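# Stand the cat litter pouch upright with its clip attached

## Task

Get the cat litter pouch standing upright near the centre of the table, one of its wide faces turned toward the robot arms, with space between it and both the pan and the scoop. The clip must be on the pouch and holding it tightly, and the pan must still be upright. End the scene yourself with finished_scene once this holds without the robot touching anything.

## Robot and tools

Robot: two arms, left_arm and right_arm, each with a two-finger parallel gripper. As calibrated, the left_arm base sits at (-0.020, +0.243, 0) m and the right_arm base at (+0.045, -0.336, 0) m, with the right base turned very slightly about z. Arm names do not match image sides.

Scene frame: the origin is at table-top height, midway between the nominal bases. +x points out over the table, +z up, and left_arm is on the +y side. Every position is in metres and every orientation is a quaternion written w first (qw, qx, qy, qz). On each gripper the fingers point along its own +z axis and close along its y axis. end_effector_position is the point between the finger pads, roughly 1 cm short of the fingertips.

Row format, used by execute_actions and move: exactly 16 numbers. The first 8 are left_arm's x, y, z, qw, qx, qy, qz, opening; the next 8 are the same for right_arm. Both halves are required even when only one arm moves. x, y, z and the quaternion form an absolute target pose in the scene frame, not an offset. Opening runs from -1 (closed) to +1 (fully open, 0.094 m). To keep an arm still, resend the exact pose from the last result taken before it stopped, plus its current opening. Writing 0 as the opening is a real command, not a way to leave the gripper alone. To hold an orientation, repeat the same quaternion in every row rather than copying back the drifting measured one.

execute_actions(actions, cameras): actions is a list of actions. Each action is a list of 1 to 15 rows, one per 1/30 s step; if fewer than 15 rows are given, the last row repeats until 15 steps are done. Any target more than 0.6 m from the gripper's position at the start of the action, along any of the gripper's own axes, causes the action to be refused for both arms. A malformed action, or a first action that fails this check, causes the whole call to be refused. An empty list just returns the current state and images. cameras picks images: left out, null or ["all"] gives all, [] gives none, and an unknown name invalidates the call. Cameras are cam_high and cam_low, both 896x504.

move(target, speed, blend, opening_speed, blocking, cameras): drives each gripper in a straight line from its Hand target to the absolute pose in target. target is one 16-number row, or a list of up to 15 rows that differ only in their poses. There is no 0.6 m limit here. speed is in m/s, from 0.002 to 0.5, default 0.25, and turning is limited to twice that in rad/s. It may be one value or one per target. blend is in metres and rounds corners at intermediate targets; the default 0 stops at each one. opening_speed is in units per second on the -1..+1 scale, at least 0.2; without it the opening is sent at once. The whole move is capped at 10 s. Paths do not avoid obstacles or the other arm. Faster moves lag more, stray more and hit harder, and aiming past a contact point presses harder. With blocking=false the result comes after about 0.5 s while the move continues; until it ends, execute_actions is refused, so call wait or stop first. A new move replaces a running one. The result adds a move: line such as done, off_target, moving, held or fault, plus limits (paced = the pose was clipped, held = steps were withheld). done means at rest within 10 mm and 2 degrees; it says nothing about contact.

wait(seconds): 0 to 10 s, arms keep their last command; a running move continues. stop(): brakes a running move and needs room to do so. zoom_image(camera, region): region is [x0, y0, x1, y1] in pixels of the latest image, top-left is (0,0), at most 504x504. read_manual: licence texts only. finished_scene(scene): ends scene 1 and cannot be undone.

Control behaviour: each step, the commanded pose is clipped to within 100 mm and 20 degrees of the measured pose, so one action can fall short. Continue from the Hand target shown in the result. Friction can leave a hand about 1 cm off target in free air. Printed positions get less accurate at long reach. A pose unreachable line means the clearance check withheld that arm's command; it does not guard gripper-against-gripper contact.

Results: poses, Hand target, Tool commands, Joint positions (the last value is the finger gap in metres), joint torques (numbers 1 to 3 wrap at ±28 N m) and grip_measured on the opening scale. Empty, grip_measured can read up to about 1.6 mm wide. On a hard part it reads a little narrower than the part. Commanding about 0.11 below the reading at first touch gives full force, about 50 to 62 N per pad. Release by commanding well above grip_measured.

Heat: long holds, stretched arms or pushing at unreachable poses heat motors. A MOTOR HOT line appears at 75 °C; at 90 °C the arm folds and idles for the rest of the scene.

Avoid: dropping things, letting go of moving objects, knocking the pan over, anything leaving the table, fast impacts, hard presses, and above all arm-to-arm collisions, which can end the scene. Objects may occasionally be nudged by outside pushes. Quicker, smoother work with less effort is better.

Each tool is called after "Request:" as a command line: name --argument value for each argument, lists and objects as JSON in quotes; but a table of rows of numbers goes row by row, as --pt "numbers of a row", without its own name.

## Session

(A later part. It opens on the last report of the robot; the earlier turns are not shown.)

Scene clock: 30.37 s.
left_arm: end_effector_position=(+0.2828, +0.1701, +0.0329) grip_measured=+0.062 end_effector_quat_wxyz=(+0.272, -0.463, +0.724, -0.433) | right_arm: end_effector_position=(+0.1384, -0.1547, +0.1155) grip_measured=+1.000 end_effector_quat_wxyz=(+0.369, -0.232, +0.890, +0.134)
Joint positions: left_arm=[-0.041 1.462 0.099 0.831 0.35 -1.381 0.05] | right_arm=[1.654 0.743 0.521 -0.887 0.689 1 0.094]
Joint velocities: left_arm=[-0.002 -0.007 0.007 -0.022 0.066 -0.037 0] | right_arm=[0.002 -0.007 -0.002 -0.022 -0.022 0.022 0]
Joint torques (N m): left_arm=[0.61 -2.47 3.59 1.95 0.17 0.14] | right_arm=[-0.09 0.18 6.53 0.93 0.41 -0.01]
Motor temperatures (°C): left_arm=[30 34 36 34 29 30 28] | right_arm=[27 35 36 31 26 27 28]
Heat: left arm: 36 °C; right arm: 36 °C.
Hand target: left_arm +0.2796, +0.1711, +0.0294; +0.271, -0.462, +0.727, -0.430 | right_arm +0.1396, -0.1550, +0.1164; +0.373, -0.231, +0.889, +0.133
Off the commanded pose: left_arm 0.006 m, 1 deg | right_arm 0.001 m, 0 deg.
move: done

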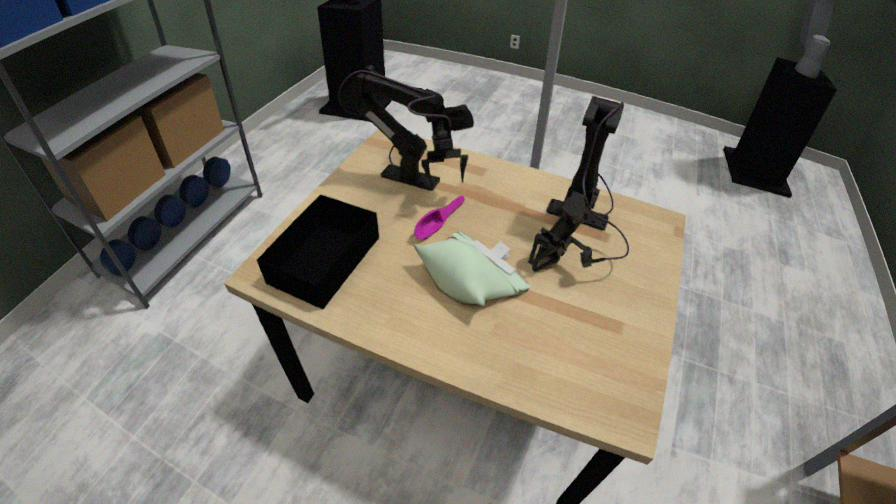

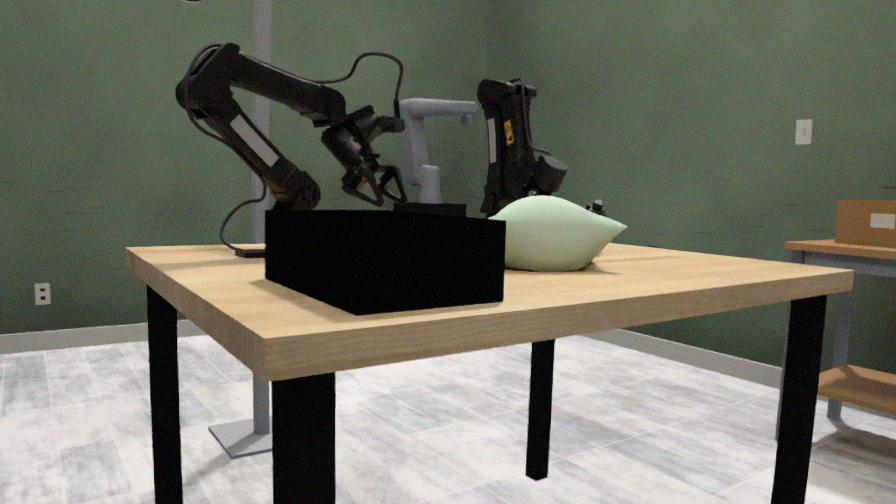

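Request:
move --target '[0.350, 0.1375, 0.027, 0.2708, -0.4598, 0.7287, -0.4292, 0.064, 0.1396, -0.1550, 0.1164, 0.373, -0.231, 0.889, 0.133, 1.0]' --speed 0.06

Request:
zoom_image --camera "cam_high" --region '[490, 235, 560, 305]'

Scene clock: 32.43 s.
left_arm: end_effector_position=(+0.3457, +0.1383, +0.0284) grip_measured=+0.062 end_effector_quat_wxyz=(+0.271, -0.458, +0.727, -0.434) | right_arm: end_effector_position=(+0.1384, -0.1547, +0.1155) grip_measured=+1.000 end_effector_quat_wxyz=(+0.369, -0.232, +0.890, +0.134)
Joint positions: left_arm=[-0.164 1.74 0.344 0.881 0.25 -1.435 0.05] | right_arm=[1.654 0.743 0.521 -0.887 0.689 1 0.094]
Joint velocities: left_arm=[-0.012 0.007 -0.002 0.007 -0.022 0.037 0] | right_arm=[-0.007 0.002 -0.002 0.007 -0.022 0.007 0]
Joint torques (N m): left_arm=[-0.47 -4.23 6.01 1.77 -0.02 -0.01] | right_arm=[-0.28 0.03 6.46 0.93 0.42 -0.07]
Motor temperatures (°C): left_arm=[30 34 36 34 29 30 28] | right_arm=[27 35 36 31 26 27 28]
Heat: left arm: 36 °C; right arm: 36 °C.
Hand target: left_arm +0.3494, +0.1376, +0.0258; +0.272, -0.460, +0.730, -0.428 | right_arm +0.1396, -0.1550, +0.1164; +0.373, -0.231, +0.889, +0.133
Off the commanded pose: left_arm 0.005 m, 1 deg | right_arm 0.001 m, 0 deg.
move: done

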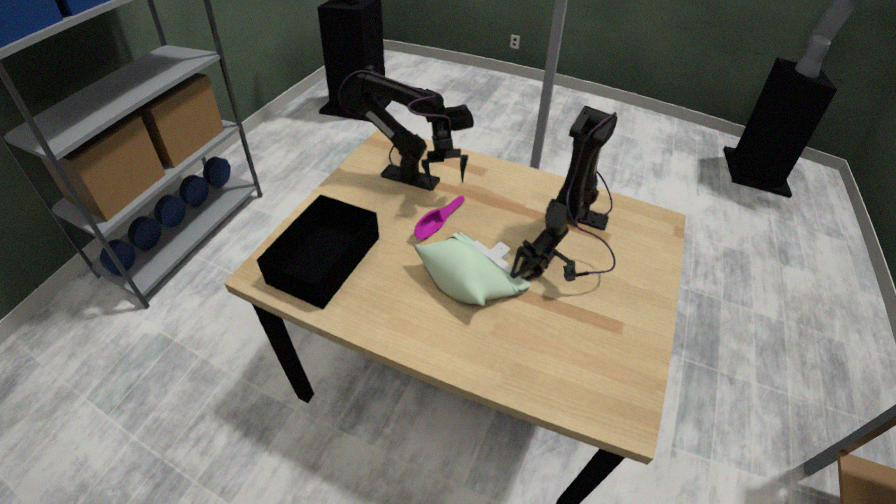

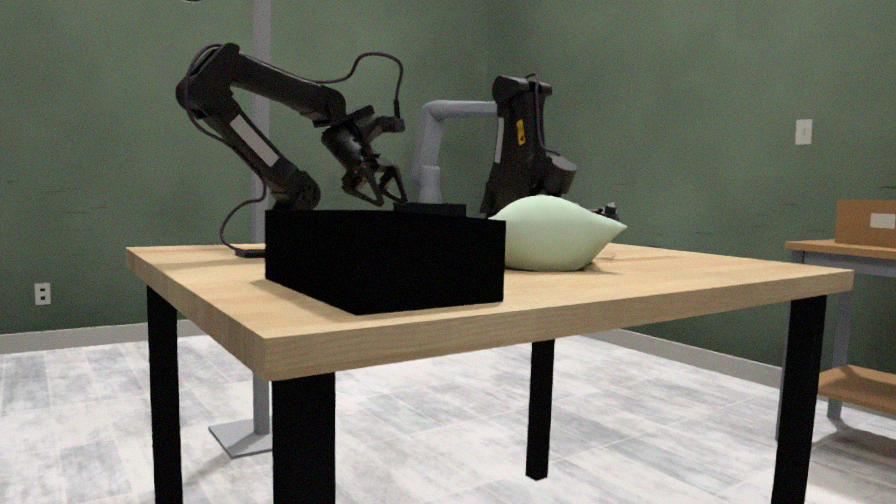

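Scaled by 7.200.

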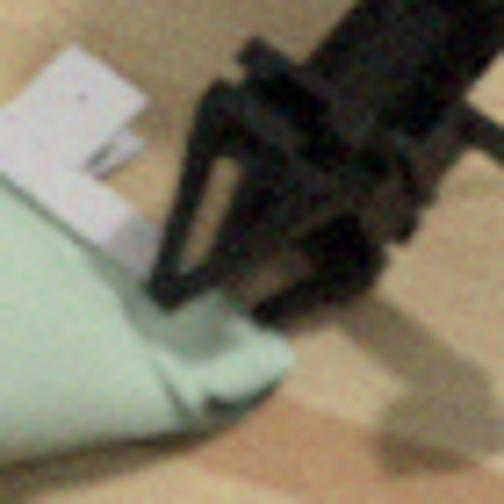

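Request:
move --target '[0.350, 0.1375, 0.029, 0.2708, -0.4598, 0.7287, -0.4292, -0.7, 0.1396, -0.1550, 0.1164, 0.373, -0.231, 0.889, 0.133, 1.0]' --speed 0.06 --opening_speed 0.5 --cameras '["cam_high"]'

Request:
zoom_image --camera "cam_high" --region '[490, 235, 560, 305]'

Scene clock: 34.40 s.
left_arm: end_effector_position=(+0.3404, +0.1403, +0.0185) grip_measured=-0.698 end_effector_quat_wxyz=(+0.258, -0.469, +0.734, -0.419) | right_arm: end_effector_position=(+0.1384, -0.1547, +0.1155) grip_measured=+1.000 end_effector_quat_wxyz=(+0.369, -0.232, +0.890, +0.134)
Joint positions: left_arm=[-0.164 1.74 0.344 0.835 0.244 -1.436 0.014] | right_arm=[1.654 0.743 0.521 -0.887 0.689 1 0.094]
Joint velocities: left_arm=[-0.002 0.002 0.007 -0.007 0.007 -0.081 0] | right_arm=[0.002 -0.002 0.002 -0.037 0.037 0.007 0]
Joint torques (N m): left_arm=[-0.23 -5.45 6.13 2.04 0.04 0.07] | right_arm=[-0.24 -0.02 6.45 0.96 0.39 -0.04]
Motor temperatures (°C): left_arm=[30 34 36 35 29 30 28] | right_arm=[27 35 36 31 26 27 28]
Heat: left arm: 36 °C; right arm: 36 °C.
Hand target: left_arm +0.3496, +0.1375, +0.0291; +0.271, -0.460, +0.729, -0.429 | right_arm +0.1396, -0.1550, +0.1164; +0.373, -0.231, +0.889, +0.133
Off the commanded pose: left_arm 0.014 m, 2 deg | right_arm 0.001 m, 0 deg.
move: off_target (left_arm)
Images, in order (width x height): cam_high 896x504.

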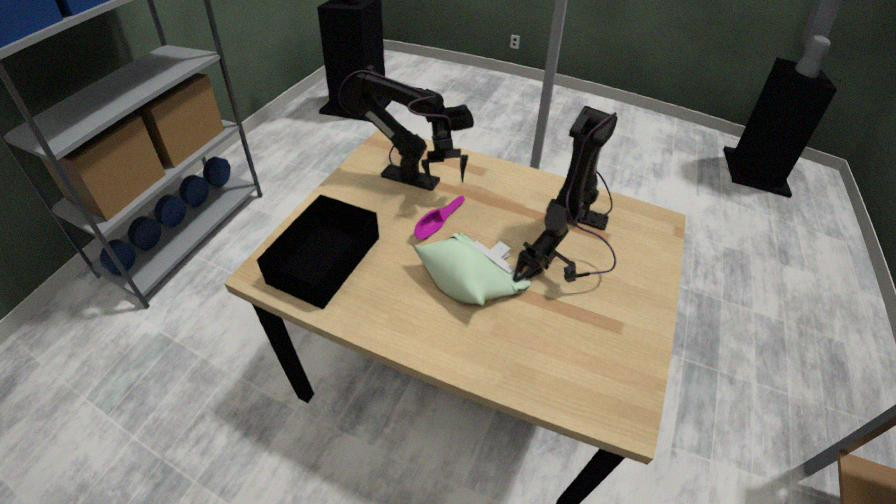

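Scaled by 7.200.

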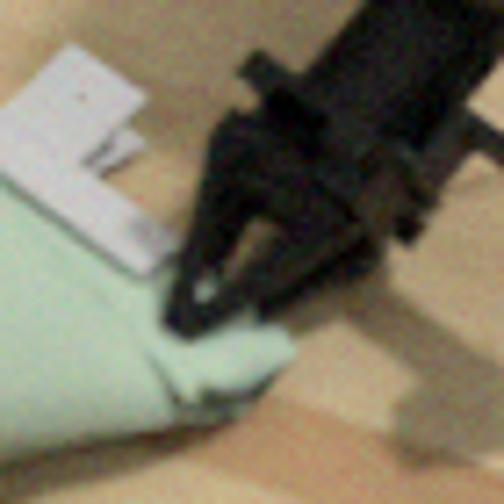

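Request:
move --target '[0.350, 0.1375, 0.029, 0.2708, -0.4598, 0.7287, -0.4292, -1.0, 0.1396, -0.1550, 0.1164, 0.373, -0.231, 0.889, 0.133, 1.0]' --speed 0.06 --opening_speed 0.4 --cameras '["cam_high"]'

Request:
zoom_image --camera "cam_high" --region '[490, 235, 560, 305]'

Scene clock: 35.63 s.
left_arm: end_effector_position=(+0.3414, +0.1403, +0.0200) grip_measured=-0.984 end_effector_quat_wxyz=(+0.261, -0.468, +0.733, -0.420) | right_arm: end_effector_position=(+0.1384, -0.1547, +0.1155) grip_measured=+1.000 end_effector_quat_wxyz=(+0.369, -0.232, +0.890, +0.134)
Joint positions: left_arm=[-0.164 1.74 0.344 0.842 0.243 -1.436 0.001] | right_arm=[1.654 0.743 0.521 -0.887 0.689 1 0.094]
Joint velocities: left_arm=[0.002 0.002 -0.022 0.007 0.037 -0.081 -0.001] | right_arm=[0.022 0.002 -0.012 -0.066 0.022 -0.022 0]
Joint torques (N m): left_arm=[-0.16 -5.37 6.56 1.99 0.04 0.09] | right_arm=[-0.08 0.27 6.49 0.92 0.41 -0.05]
Motor temperatures (°C): left_arm=[30 34 36 35 29 30 28] | right_arm=[27 35 36 31 26 27 28]
Heat: left arm: 36 °C; right arm: 36 °C.
Hand target: left_arm +0.3499, +0.1375, +0.0290; +0.271, -0.459, +0.729, -0.429 | right_arm +0.1396, -0.1550, +0.1164; +0.373, -0.231, +0.889, +0.133
Off the commanded pose: left_arm 0.013 m, 2 deg | right_arm 0.001 m, 0 deg.
move: off_target (left_arm)
Images, in order (width x height): cam_high 896x504.

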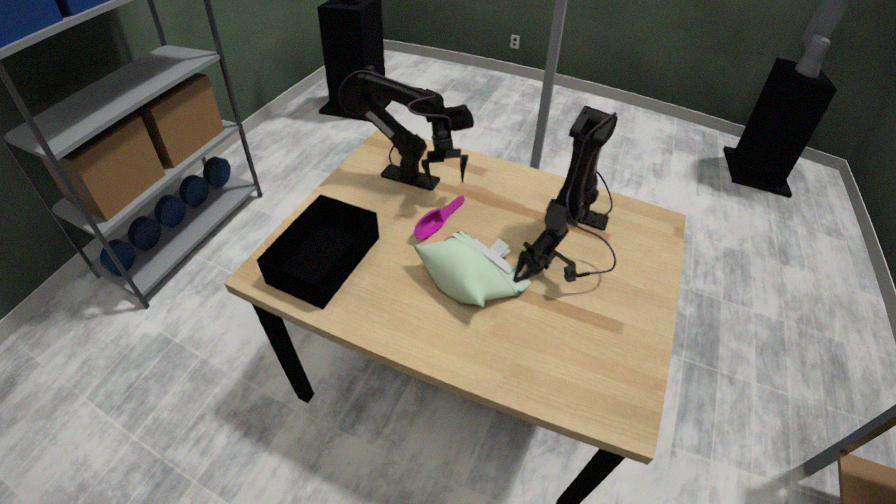

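Scaled by 7.200.

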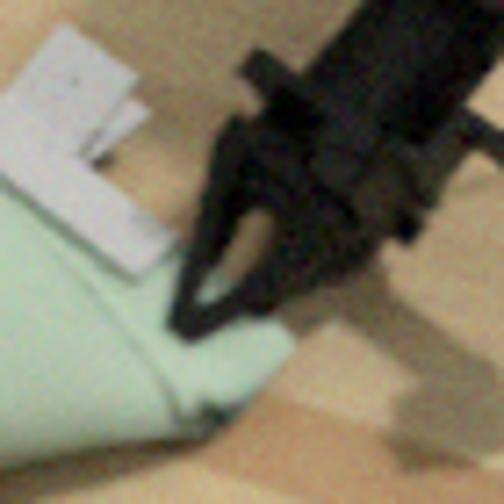

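Request:
move --target '[0.350, 0.1375, 0.060, 0.2708, -0.4598, 0.7287, -0.4292, -1.0, 0.1396, -0.1550, 0.1164, 0.373, -0.231, 0.889, 0.133, 1.0]' --speed 0.06

Request:
zoom_image --camera "cam_high" --region '[440, 215, 580, 315]'

Scene clock: 36.83 s.
left_arm: end_effector_position=(+0.3437, +0.1402, +0.0435) grip_measured=-0.984 end_effector_quat_wxyz=(+0.260, -0.470, +0.734, -0.416) | right_arm: end_effector_position=(+0.1384, -0.1547, +0.1155) grip_measured=+1.000 end_effector_quat_wxyz=(+0.369, -0.232, +0.890, +0.134)
Joint positions: left_arm=[-0.167 1.601 0.385 0.653 0.235 -1.436 0.001] | right_arm=[1.654 0.743 0.521 -0.887 0.689 1 0.094]
Joint velocities: left_arm=[-0.012 -0.002 -0.012 -0.051 0.037 -0.007 0] | right_arm=[-0.012 -0.002 -0.002 0.051 0.007 0.022 0]
Joint torques (N m): left_arm=[-0.08 -7.35 6.97 1.78 0.14 0.02] | right_arm=[-0.24 0.32 6.52 0.95 0.42 -0.05]
Motor temperatures (°C): left_arm=[30 34 36 35 29 30 28] | right_arm=[27 35 37 31 26 27 28]
Heat: left arm: 36 °C; right arm: 37 °C.
Hand target: left_arm +0.3504, +0.1374, +0.0597; +0.271, -0.459, +0.729, -0.429 | right_arm +0.1396, -0.1550, +0.1164; +0.373, -0.231, +0.889, +0.133
Off the commanded pose: left_arm 0.018 m, 2 deg | right_arm 0.001 m, 0 deg.
move: off_target (left_arm)

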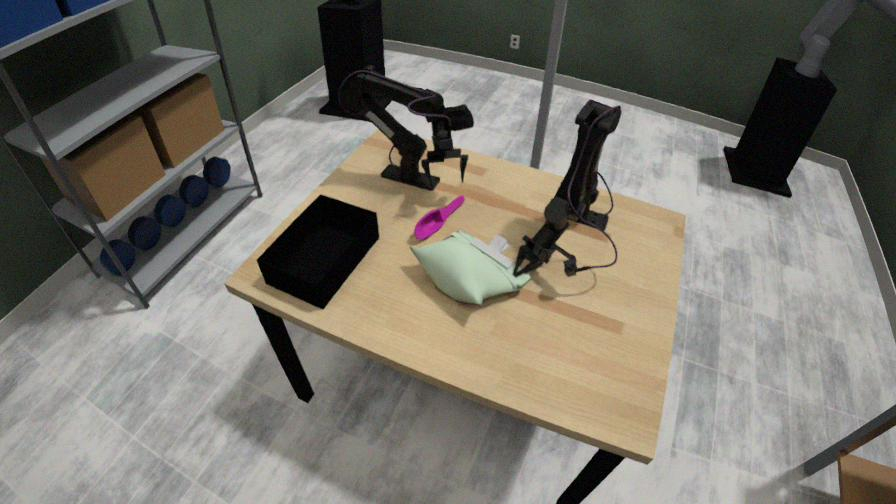

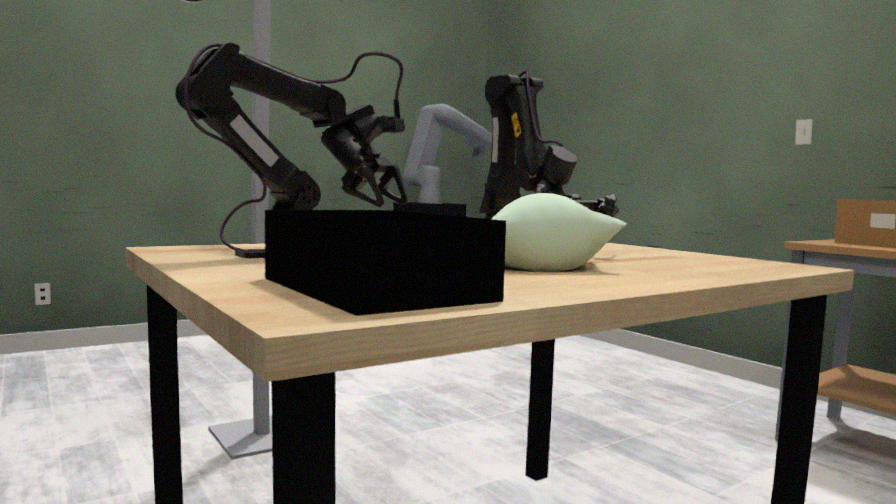

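Scaled by 3.600.

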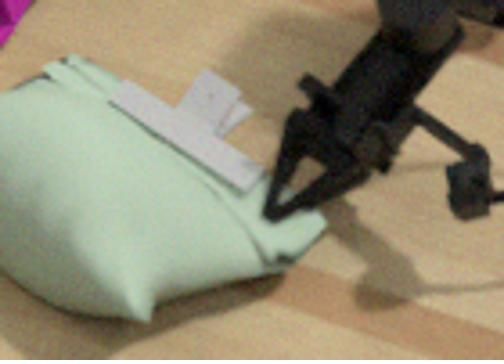

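Request:
move --target '[0.362, 0.131, 0.105, 0.1825, -0.5015, 0.7947, -0.2892, -1.0, 0.1396, -0.1550, 0.1164, 0.373, -0.231, 0.889, 0.133, 1.0]' --speed 0.06

Request:
zoom_image --camera "cam_high" --region '[400, 195, 580, 325]'

Request:
zoom_image --camera "cam_low" --region '[460, 150, 680, 290]'

Scene clock: 42.00 s.
left_arm: end_effector_position=(+0.3538, +0.1362, +0.0907) grip_measured=-0.984 end_effector_quat_wxyz=(+0.179, -0.512, +0.794, -0.275) | right_arm: end_effector_position=(+0.1384, -0.1547, +0.1155) grip_measured=+1.000 end_effector_quat_wxyz=(+0.369, -0.232, +0.890, +0.134)
Joint positions: left_arm=[-0.224 1.508 0.878 -0.282 0.122 -1.412 0.001] | right_arm=[1.654 0.743 0.521 -0.887 0.689 1 0.094]
Joint velocities: left_arm=[-0.017 0.002 -0.032 0.051 0.051 0.037 0.001] | right_arm=[-0.007 -0.002 -0.017 0.051 -0.037 -0.037 0]
Joint torques (N m): left_arm=[-0.06 -5.75 10.47 1.39 0.21 0.06] | right_arm=[-0.12 0.39 6.54 0.97 0.43 -0.05]
Motor temperatures (°C): left_arm=[30 35 38 35 29 30 28] | right_arm=[27 35 37 31 26 27 28]
Heat: left arm: 38 °C; right arm: 37 °C.
Hand target: left_arm +0.3615, +0.1312, +0.1055; +0.184, -0.504, +0.793, -0.288 | right_arm +0.1396, -0.1550, +0.1164; +0.373, -0.231, +0.889, +0.133
Off the commanded pose: left_arm 0.017 m, 2 deg | right_arm 0.001 m, 0 deg.
move: off_target (left_arm)

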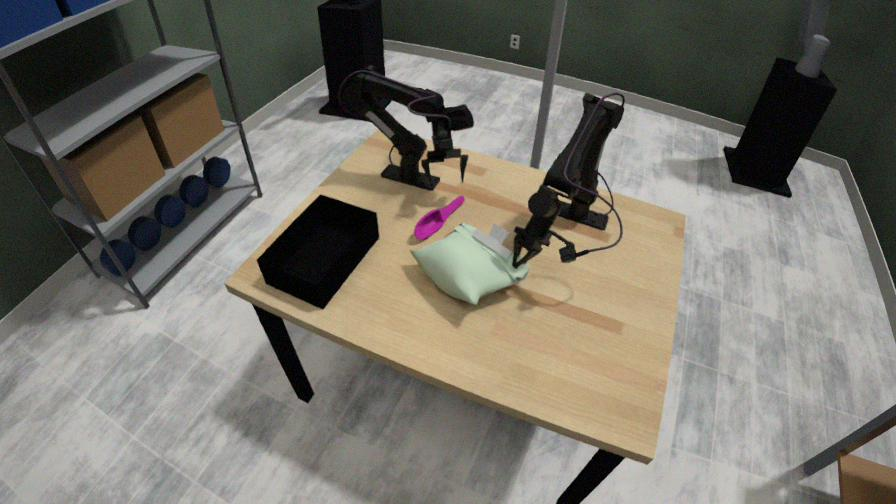

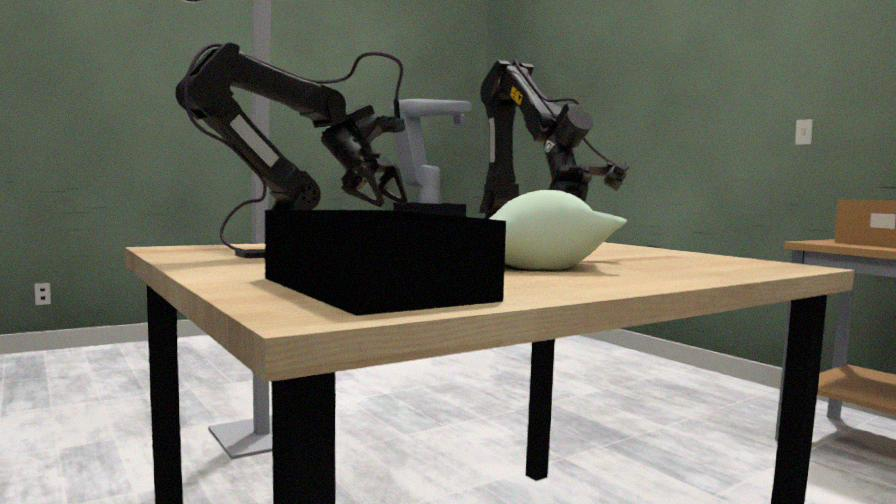

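Scaled by 2.800.

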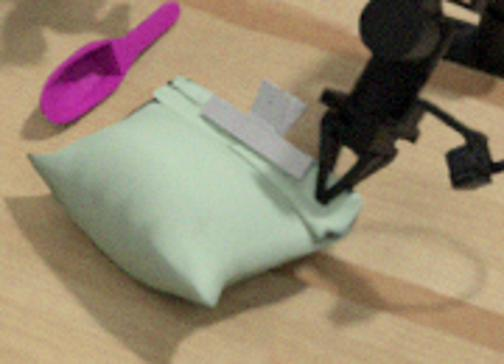

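Scaled by 2.291.

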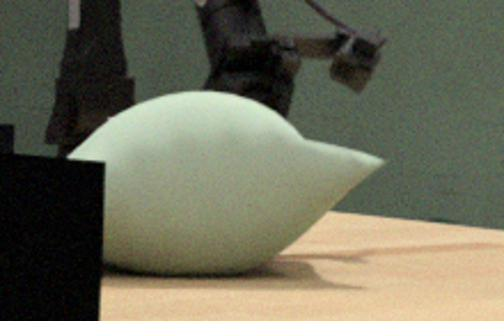

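Request:
move --target '[0.385, 0.120, 0.143, 0.1154, -0.5210, 0.8256, -0.1830, -1.0, 0.1396, -0.1550, 0.1164, 0.373, -0.231, 0.889, 0.133, 1.0]' --speed 0.06

Request:
zoom_image --camera "cam_high" --region '[400, 195, 580, 325]'

Request:
zoom_image --camera "cam_low" --region '[460, 150, 680, 290]'

Scene clock: 44.83 s.
left_arm: end_effector_position=(+0.3825, +0.1221, +0.1302) grip_measured=-0.984 end_effector_quat_wxyz=(+0.115, -0.525, +0.825, -0.176) | right_arm: end_effector_position=(+0.1384, -0.1547, +0.1155) grip_measured=+1.000 end_effector_quat_wxyz=(+0.369, -0.232, +0.890, +0.134)
Joint positions: left_arm=[-0.265 1.753 1.428 -0.828 0.066 -1.412 0.001] | right_arm=[1.654 0.743 0.521 -0.887 0.689 1 0.094]
Joint velocities: left_arm=[0.002 -0.007 0.002 -0.022 -0.037 -0.007 0.001] | right_arm=[0.012 -0.002 -0.012 -0.007 0.022 0.007 0]
Joint torques (N m): left_arm=[0.09 -7.94 10.74 0.84 0.07 0.01] | right_arm=[-0.29 0.2 6.57 0.97 0.47 -0.04]
Motor temperatures (°C): left_arm=[30 35 39 35 29 30 29] | right_arm=[27 35 37 31 26 27 28]
Heat: left arm: 39 °C; right arm: 37 °C.
Hand target: left_arm +0.3849, +0.1199, +0.1432; +0.117, -0.523, +0.824, -0.182 | right_arm +0.1396, -0.1550, +0.1164; +0.373, -0.231, +0.889, +0.133
Off the commanded pose: left_arm 0.013 m, 1 deg | right_arm 0.001 m, 0 deg.
move: off_target (left_arm)

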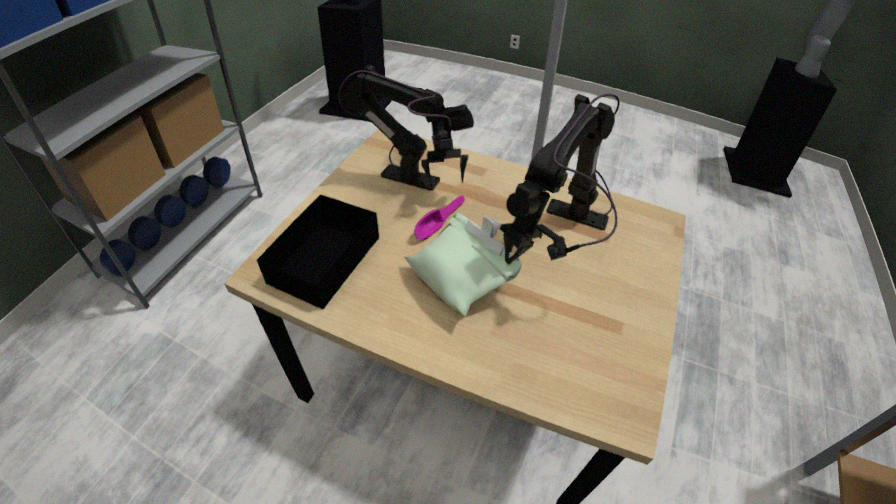

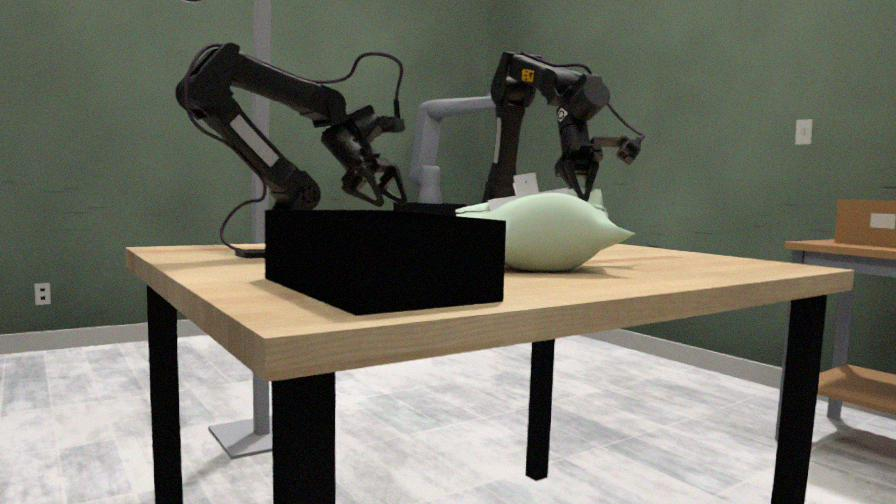

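Scaled by 2.800.

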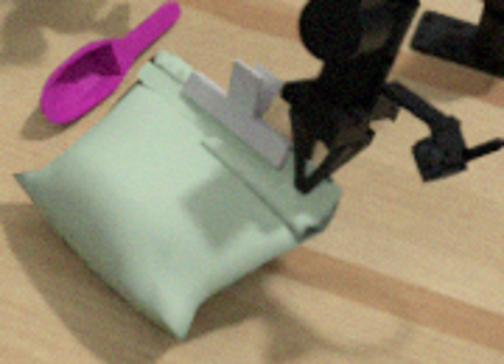

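Scaled by 2.291.

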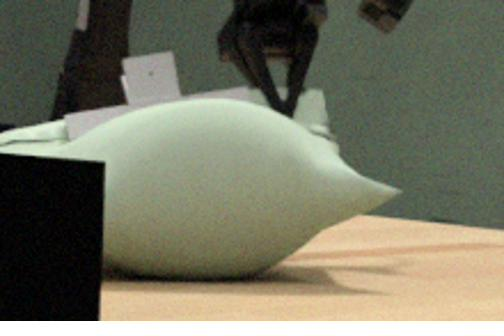

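Request:
move --target '[0.415, 0.105, 0.168, 0.0465, -0.5316, 0.8425, -0.0737, -1.0, 0.1396, -0.1550, 0.1164, 0.373, -0.231, 0.889, 0.133, 1.0]' --speed 0.06

Request:
zoom_image --camera "cam_high" --region '[400, 195, 580, 325]'

Request:
zoom_image --camera "cam_low" --region '[440, 130, 660, 290]'

Scene clock: 47.90 s.
left_arm: end_effector_position=(+0.4192, +0.1030, +0.1645) grip_measured=-0.984 end_effector_quat_wxyz=(+0.052, -0.532, +0.841, -0.082) | right_arm: end_effector_position=(+0.1384, -0.1547, +0.1155) grip_measured=+1.000 end_effector_quat_wxyz=(+0.369, -0.232, +0.890, +0.134)
Joint positions: left_arm=[-0.299 2.184 2.241 -1.435 0.028 -1.429 0.001] | right_arm=[1.654 0.743 0.521 -0.887 0.689 1 0.094]
Joint velocities: left_arm=[0.012 0.007 -0.012 0.051 0.051 -0.125 0] | right_arm=[-0.007 0.012 -0.027 -0.037 -0.037 -0.051 0]
Joint torques (N m): left_arm=[-0.08 -10.35 9.4 0.36 -0.1 -0.04] | right_arm=[-0.44 0.16 6.45 0.95 0.39 -0.06]
Motor temperatures (°C): left_arm=[30 36 39 34 29 30 29] | right_arm=[27 35 37 32 26 27 28]
Heat: left arm: 39 °C; right arm: 37 °C.
Hand target: left_arm +0.4150, +0.1047, +0.1685; +0.049, -0.533, +0.841, -0.073 | right_arm +0.1396, -0.1550, +0.1164; +0.373, -0.231, +0.889, +0.133
Off the commanded pose: left_arm 0.006 m, 1 deg | right_arm 0.001 m, 0 deg.
move: done

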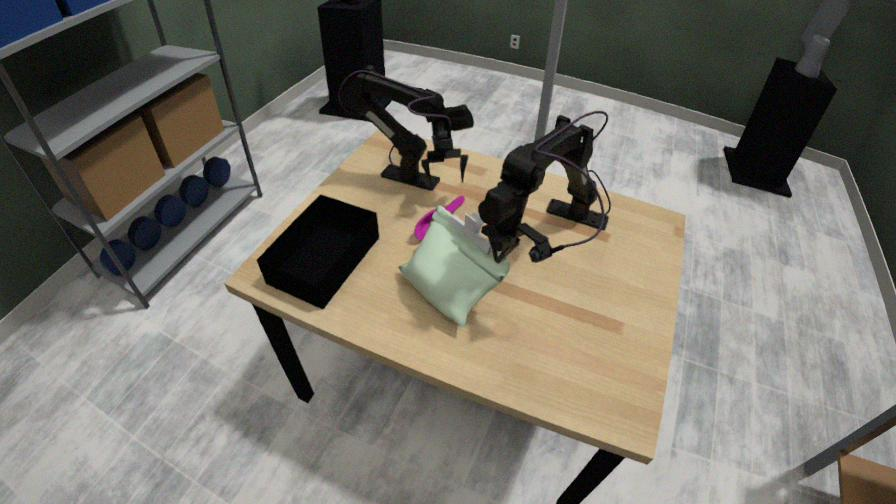

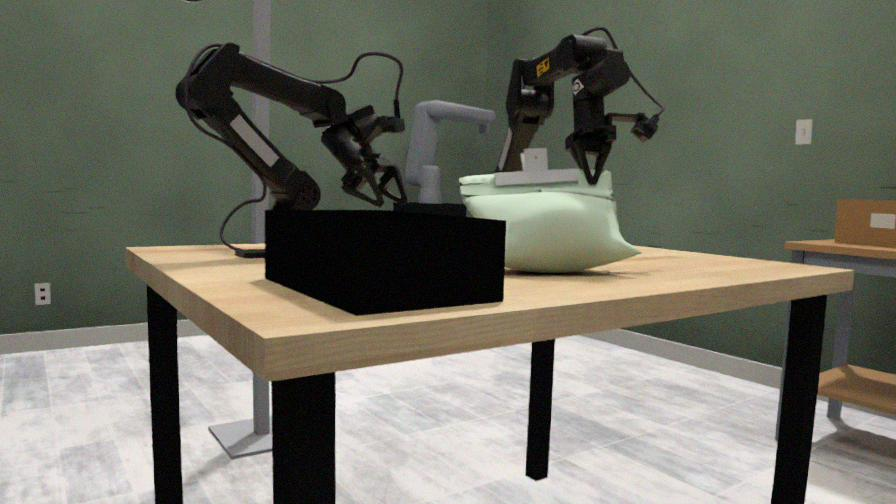

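Scaled by 2.800.

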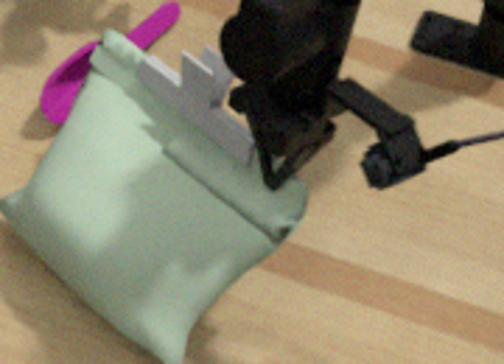

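Scaled by 2.291.

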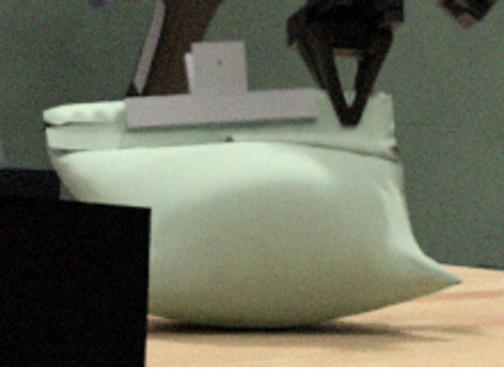

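Request:
move --target '[0.398, 0.112, 0.200, 0.0465, -0.5316, 0.8425, -0.0737, -1.0, 0.1396, -0.1550, 0.1164, 0.373, -0.231, 0.889, 0.133, 1.0]' --speed 0.06

Request:
zoom_image --camera "cam_high" --region '[380, 180, 560, 330]'

Request:
zoom_image --camera "cam_low" --region '[440, 120, 660, 290]'

Scene clock: 50.57 s.
left_arm: end_effector_position=(+0.4059, +0.1059, +0.1782) grip_measured=-0.984 end_effector_quat_wxyz=(+0.040, -0.532, +0.843, -0.070) | right_arm: end_effector_position=(+0.1384, -0.1547, +0.1155) grip_measured=+1.000 end_effector_quat_wxyz=(+0.369, -0.232, +0.890, +0.134)
Joint positions: left_arm=[-0.301 2.184 2.305 -1.533 0.029 -1.429 0.001] | right_arm=[1.654 0.743 0.521 -0.887 0.689 1 0.094]
Joint velocities: left_arm=[-0.002 -0.007 -0.002 0.007 -0.022 -0.007 -0.001] | right_arm=[0.007 0.002 -0.007 -0.007 -0.007 -0.022 0]
Joint torques (N m): left_arm=[0.62 -13.11 9.88 0.24 -0.09 0.09] | right_arm=[-0.16 0.08 6.72 0.96 0.42 -0.01]
Motor temperatures (°C): left_arm=[30 37 40 34 29 30 29] | right_arm=[27 35 37 32 26 27 28]
Heat: left arm: 40 °C; right arm: 37 °C.
Hand target: left_arm +0.3983, +0.1119, +0.1993; +0.047, -0.532, +0.842, -0.074 | right_arm +0.1396, -0.1550, +0.1164; +0.373, -0.231, +0.889, +0.133
Off the commanded pose: left_arm 0.024 m, 1 deg | right_arm 0.001 m, 0 deg.
joint sent to its limit (left arm) — joint 4 (wrist pitch), lower limit. The joint targets still meet the commanded pose.
move: off_target (left_arm)

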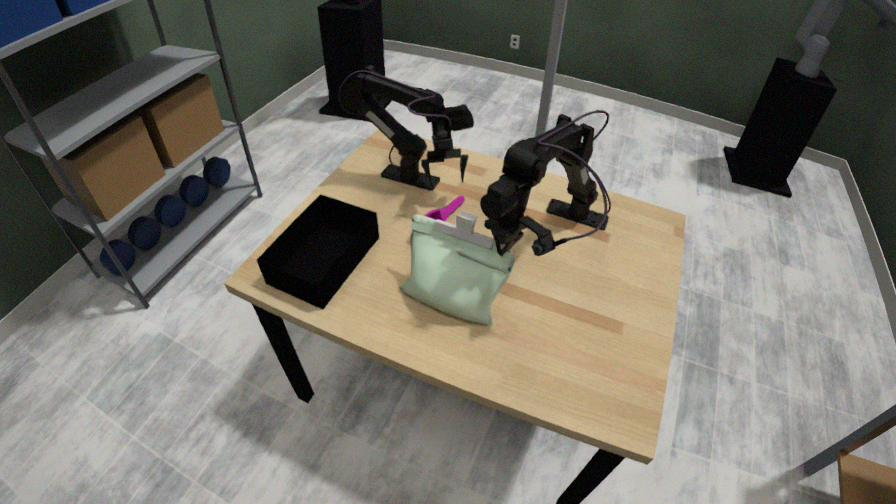

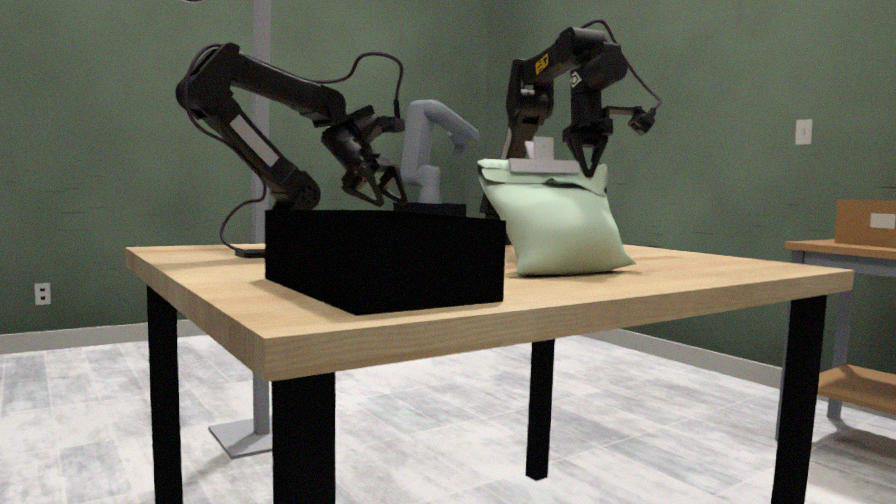

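Scaled by 2.800.

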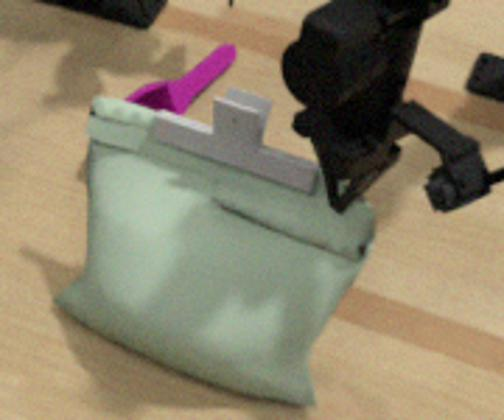

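Scaled by 2.291.

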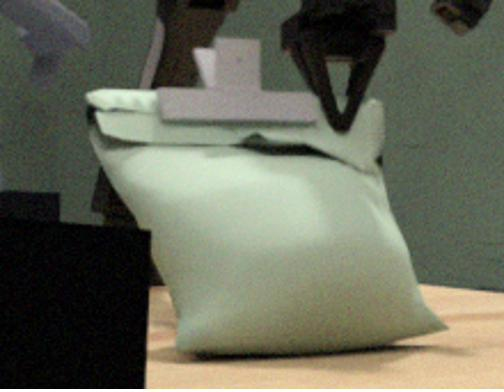

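Request:
move --pt "0.400 0.110 0.200 0.1390 -0.6276 0.7478 -0.1658 -1.0 0.25 -0.17 0.28 0.1715 -0.6401 0.7234 -0.1939 0.277" --pt "0.400 0.110 0.200 0.1390 -0.6276 0.7478 -0.1658 -1.0 0.355 -0.116 0.255 0.1715 -0.6401 0.7234 -0.1939 0.277" --speed 0.2 --blend 0.03

Request:
zoom_image --camera "cam_high" --region '[380, 140, 580, 330]'

Request:
zoom_image --camera "cam_low" --region '[400, 80, 660, 290]'

Scene clock: 57.40 s.
left_arm: end_effector_position=(+0.4038, +0.1074, +0.1762) grip_measured=-0.984 end_effector_quat_wxyz=(+0.118, -0.628, +0.755, -0.148) | right_arm: end_effector_position=(+0.3544, -0.1230, +0.2468) grip_measured=+0.279 end_effector_quat_wxyz=(+0.165, -0.642, +0.721, -0.201)
Joint positions: left_arm=[-0.33 1.893 1.803 -1.103 -0.046 -1.709 0.001] | right_arm=[0.771 1.715 1.83 -1.361 0.422 -0.729 0.06]
Joint velocities: left_arm=[0.007 0.007 0.007 -0.007 -0.066 -0.007 0] | right_arm=[-0.022 -0.012 -0.027 0.007 0.007 0.037 -0.001]
Joint torques (N m): left_arm=[-0.2 -13.52 6.43 1.13 -0.22 0] | right_arm=[-0.57 -6.9 8.5 0.84 0.06 -0.04]
Motor temperatures (°C): left_arm=[30 40 39 33 29 30 29] | right_arm=[27 35 37 32 26 27 28]
Heat: left arm: 40 °C; right arm: 37 °C.
Hand target: left_arm +0.4005, +0.1101, +0.1983; +0.137, -0.626, +0.749, -0.167 | right_arm +0.3595, -0.1185, +0.2541; +0.180, -0.637, +0.723, -0.197
Off the commanded pose: left_arm 0.024 m, 3 deg | right_arm 0.011 m, 1 deg.
move: off_target (left_arm, right_arm)

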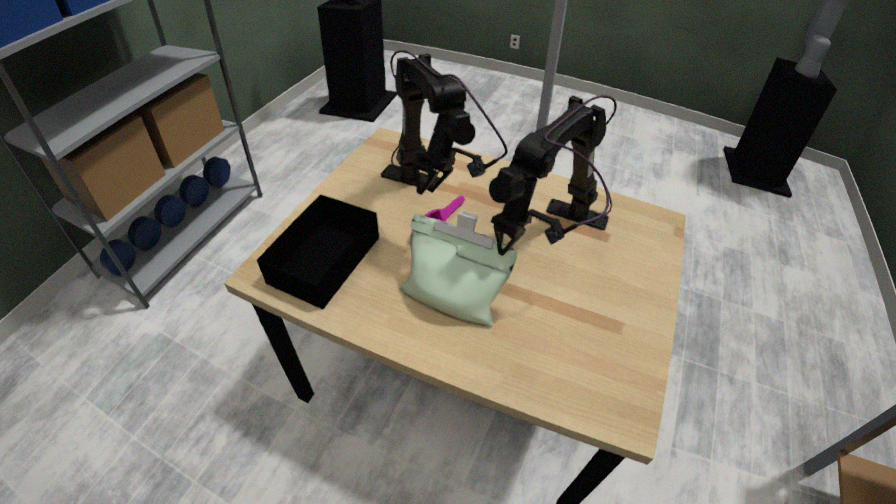

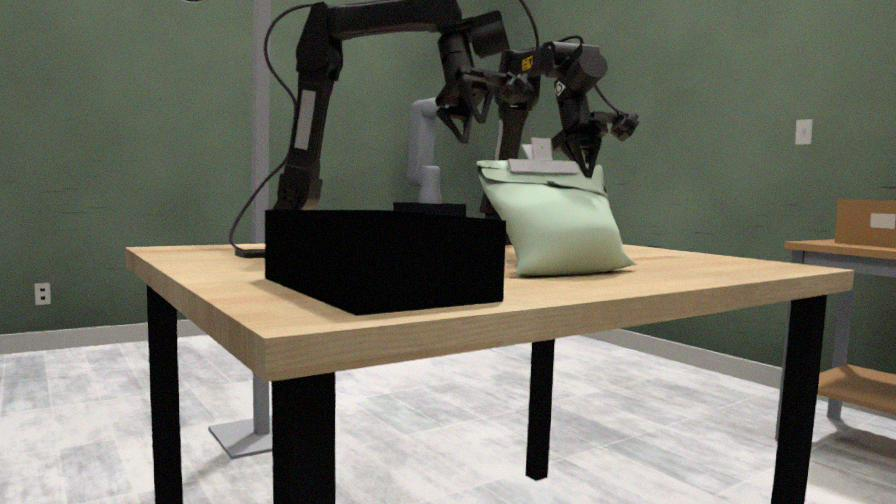

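Scaled by 2.520.

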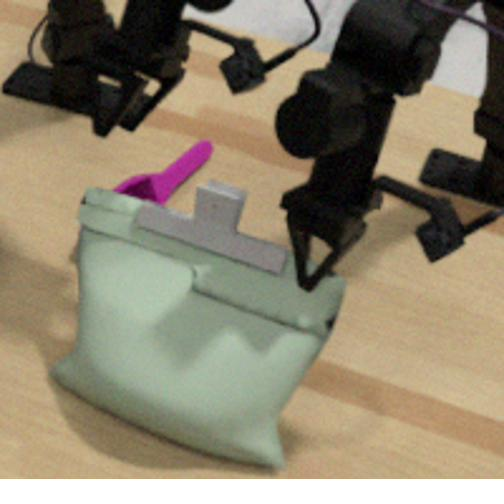

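Scaled by 1.938.

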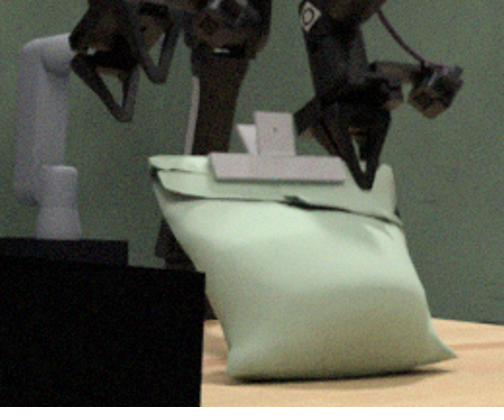

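Request:
move --target '[0.400, 0.110, 0.200, 0.1390, -0.6276, 0.7478, -0.1658, -1.0, 0.396, -0.106, 0.218, 0.1715, -0.6401, 0.7234, -0.1939, 0.277]' --speed 0.08

Request:
zoom_image --camera "cam_high" --region '[390, 170, 530, 280]'

Request:
zoom_image --camera "cam_low" --region '[440, 90, 640, 220]'

Scene clock: 59.87 s.
left_arm: end_effector_position=(+0.4038, +0.1073, +0.1762) grip_measured=-0.984 end_effector_quat_wxyz=(+0.119, -0.630, +0.753, -0.148) | right_arm: end_effector_position=(+0.3911, -0.1099, +0.2174) grip_measured=+0.279 end_effector_quat_wxyz=(+0.165, -0.643, +0.721, -0.198)
Joint positions: left_arm=[-0.332 1.893 1.803 -1.103 -0.05 -1.714 0.001] | right_arm=[0.72 1.816 1.83 -1.239 0.398 -0.784 0.06]
Joint velocities: left_arm=[-0.007 -0.007 0.002 -0.095 -0.037 0.022 -0.001] | right_arm=[-0.002 -0.007 -0.017 -0.066 -0.007 -0.022 -0.001]
Joint torques (N m): left_arm=[-0.28 -13.35 6.72 1.08 -0.25 -0.05] | right_arm=[-0.75 -7.71 7.57 0.83 0.06 -0.06]
Motor temperatures (°C): left_arm=[30 42 39 33 29 30 29] | right_arm=[27 36 37 32 26 27 28]
Heat: left arm: 42 °C; right arm: 37 °C.
Hand target: left_arm +0.4003, +0.1100, +0.1993; +0.139, -0.627, +0.748, -0.166 | right_arm +0.3965, -0.1067, +0.2182; +0.172, -0.640, +0.723, -0.194
Off the commanded pose: left_arm 0.024 m, 3 deg | right_arm 0.006 m, 1 deg.
move: off_target (left_arm)

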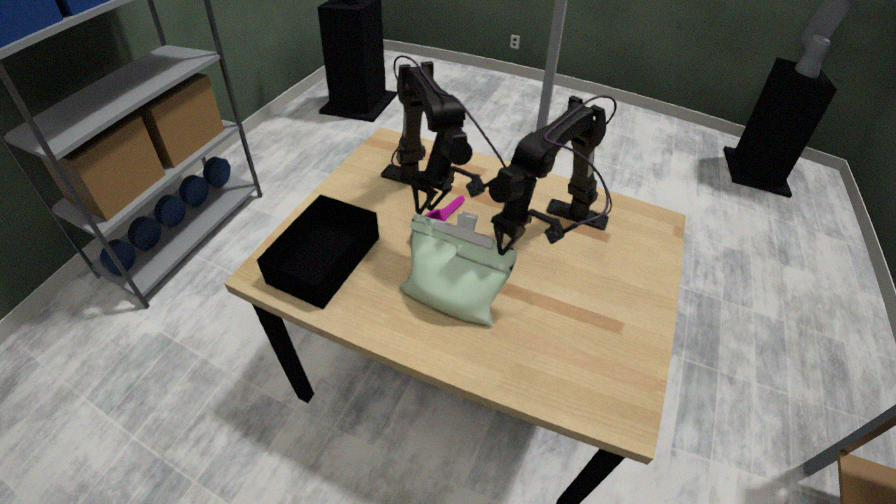

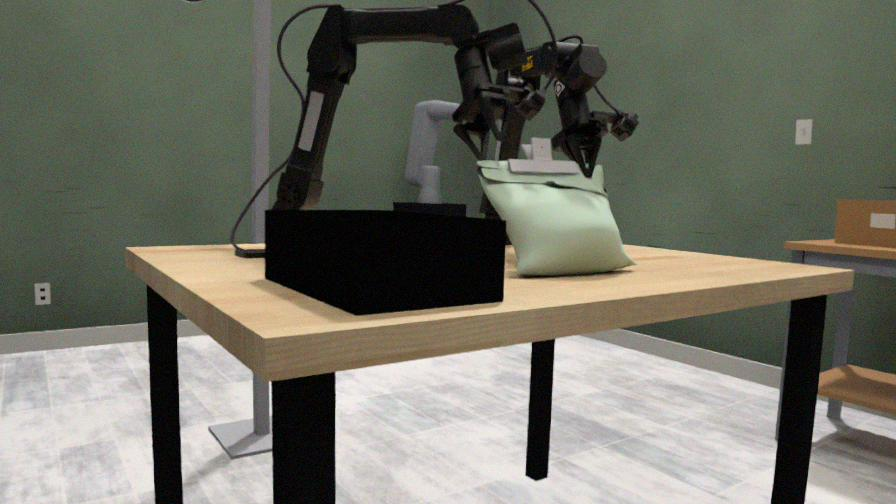

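Scaled by 3.600.

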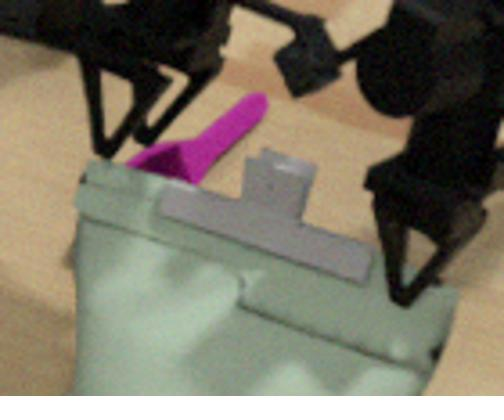

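Scaled by 2.520.

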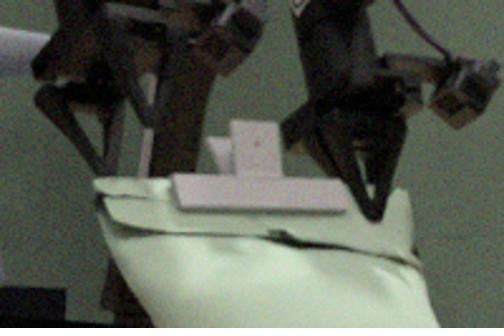

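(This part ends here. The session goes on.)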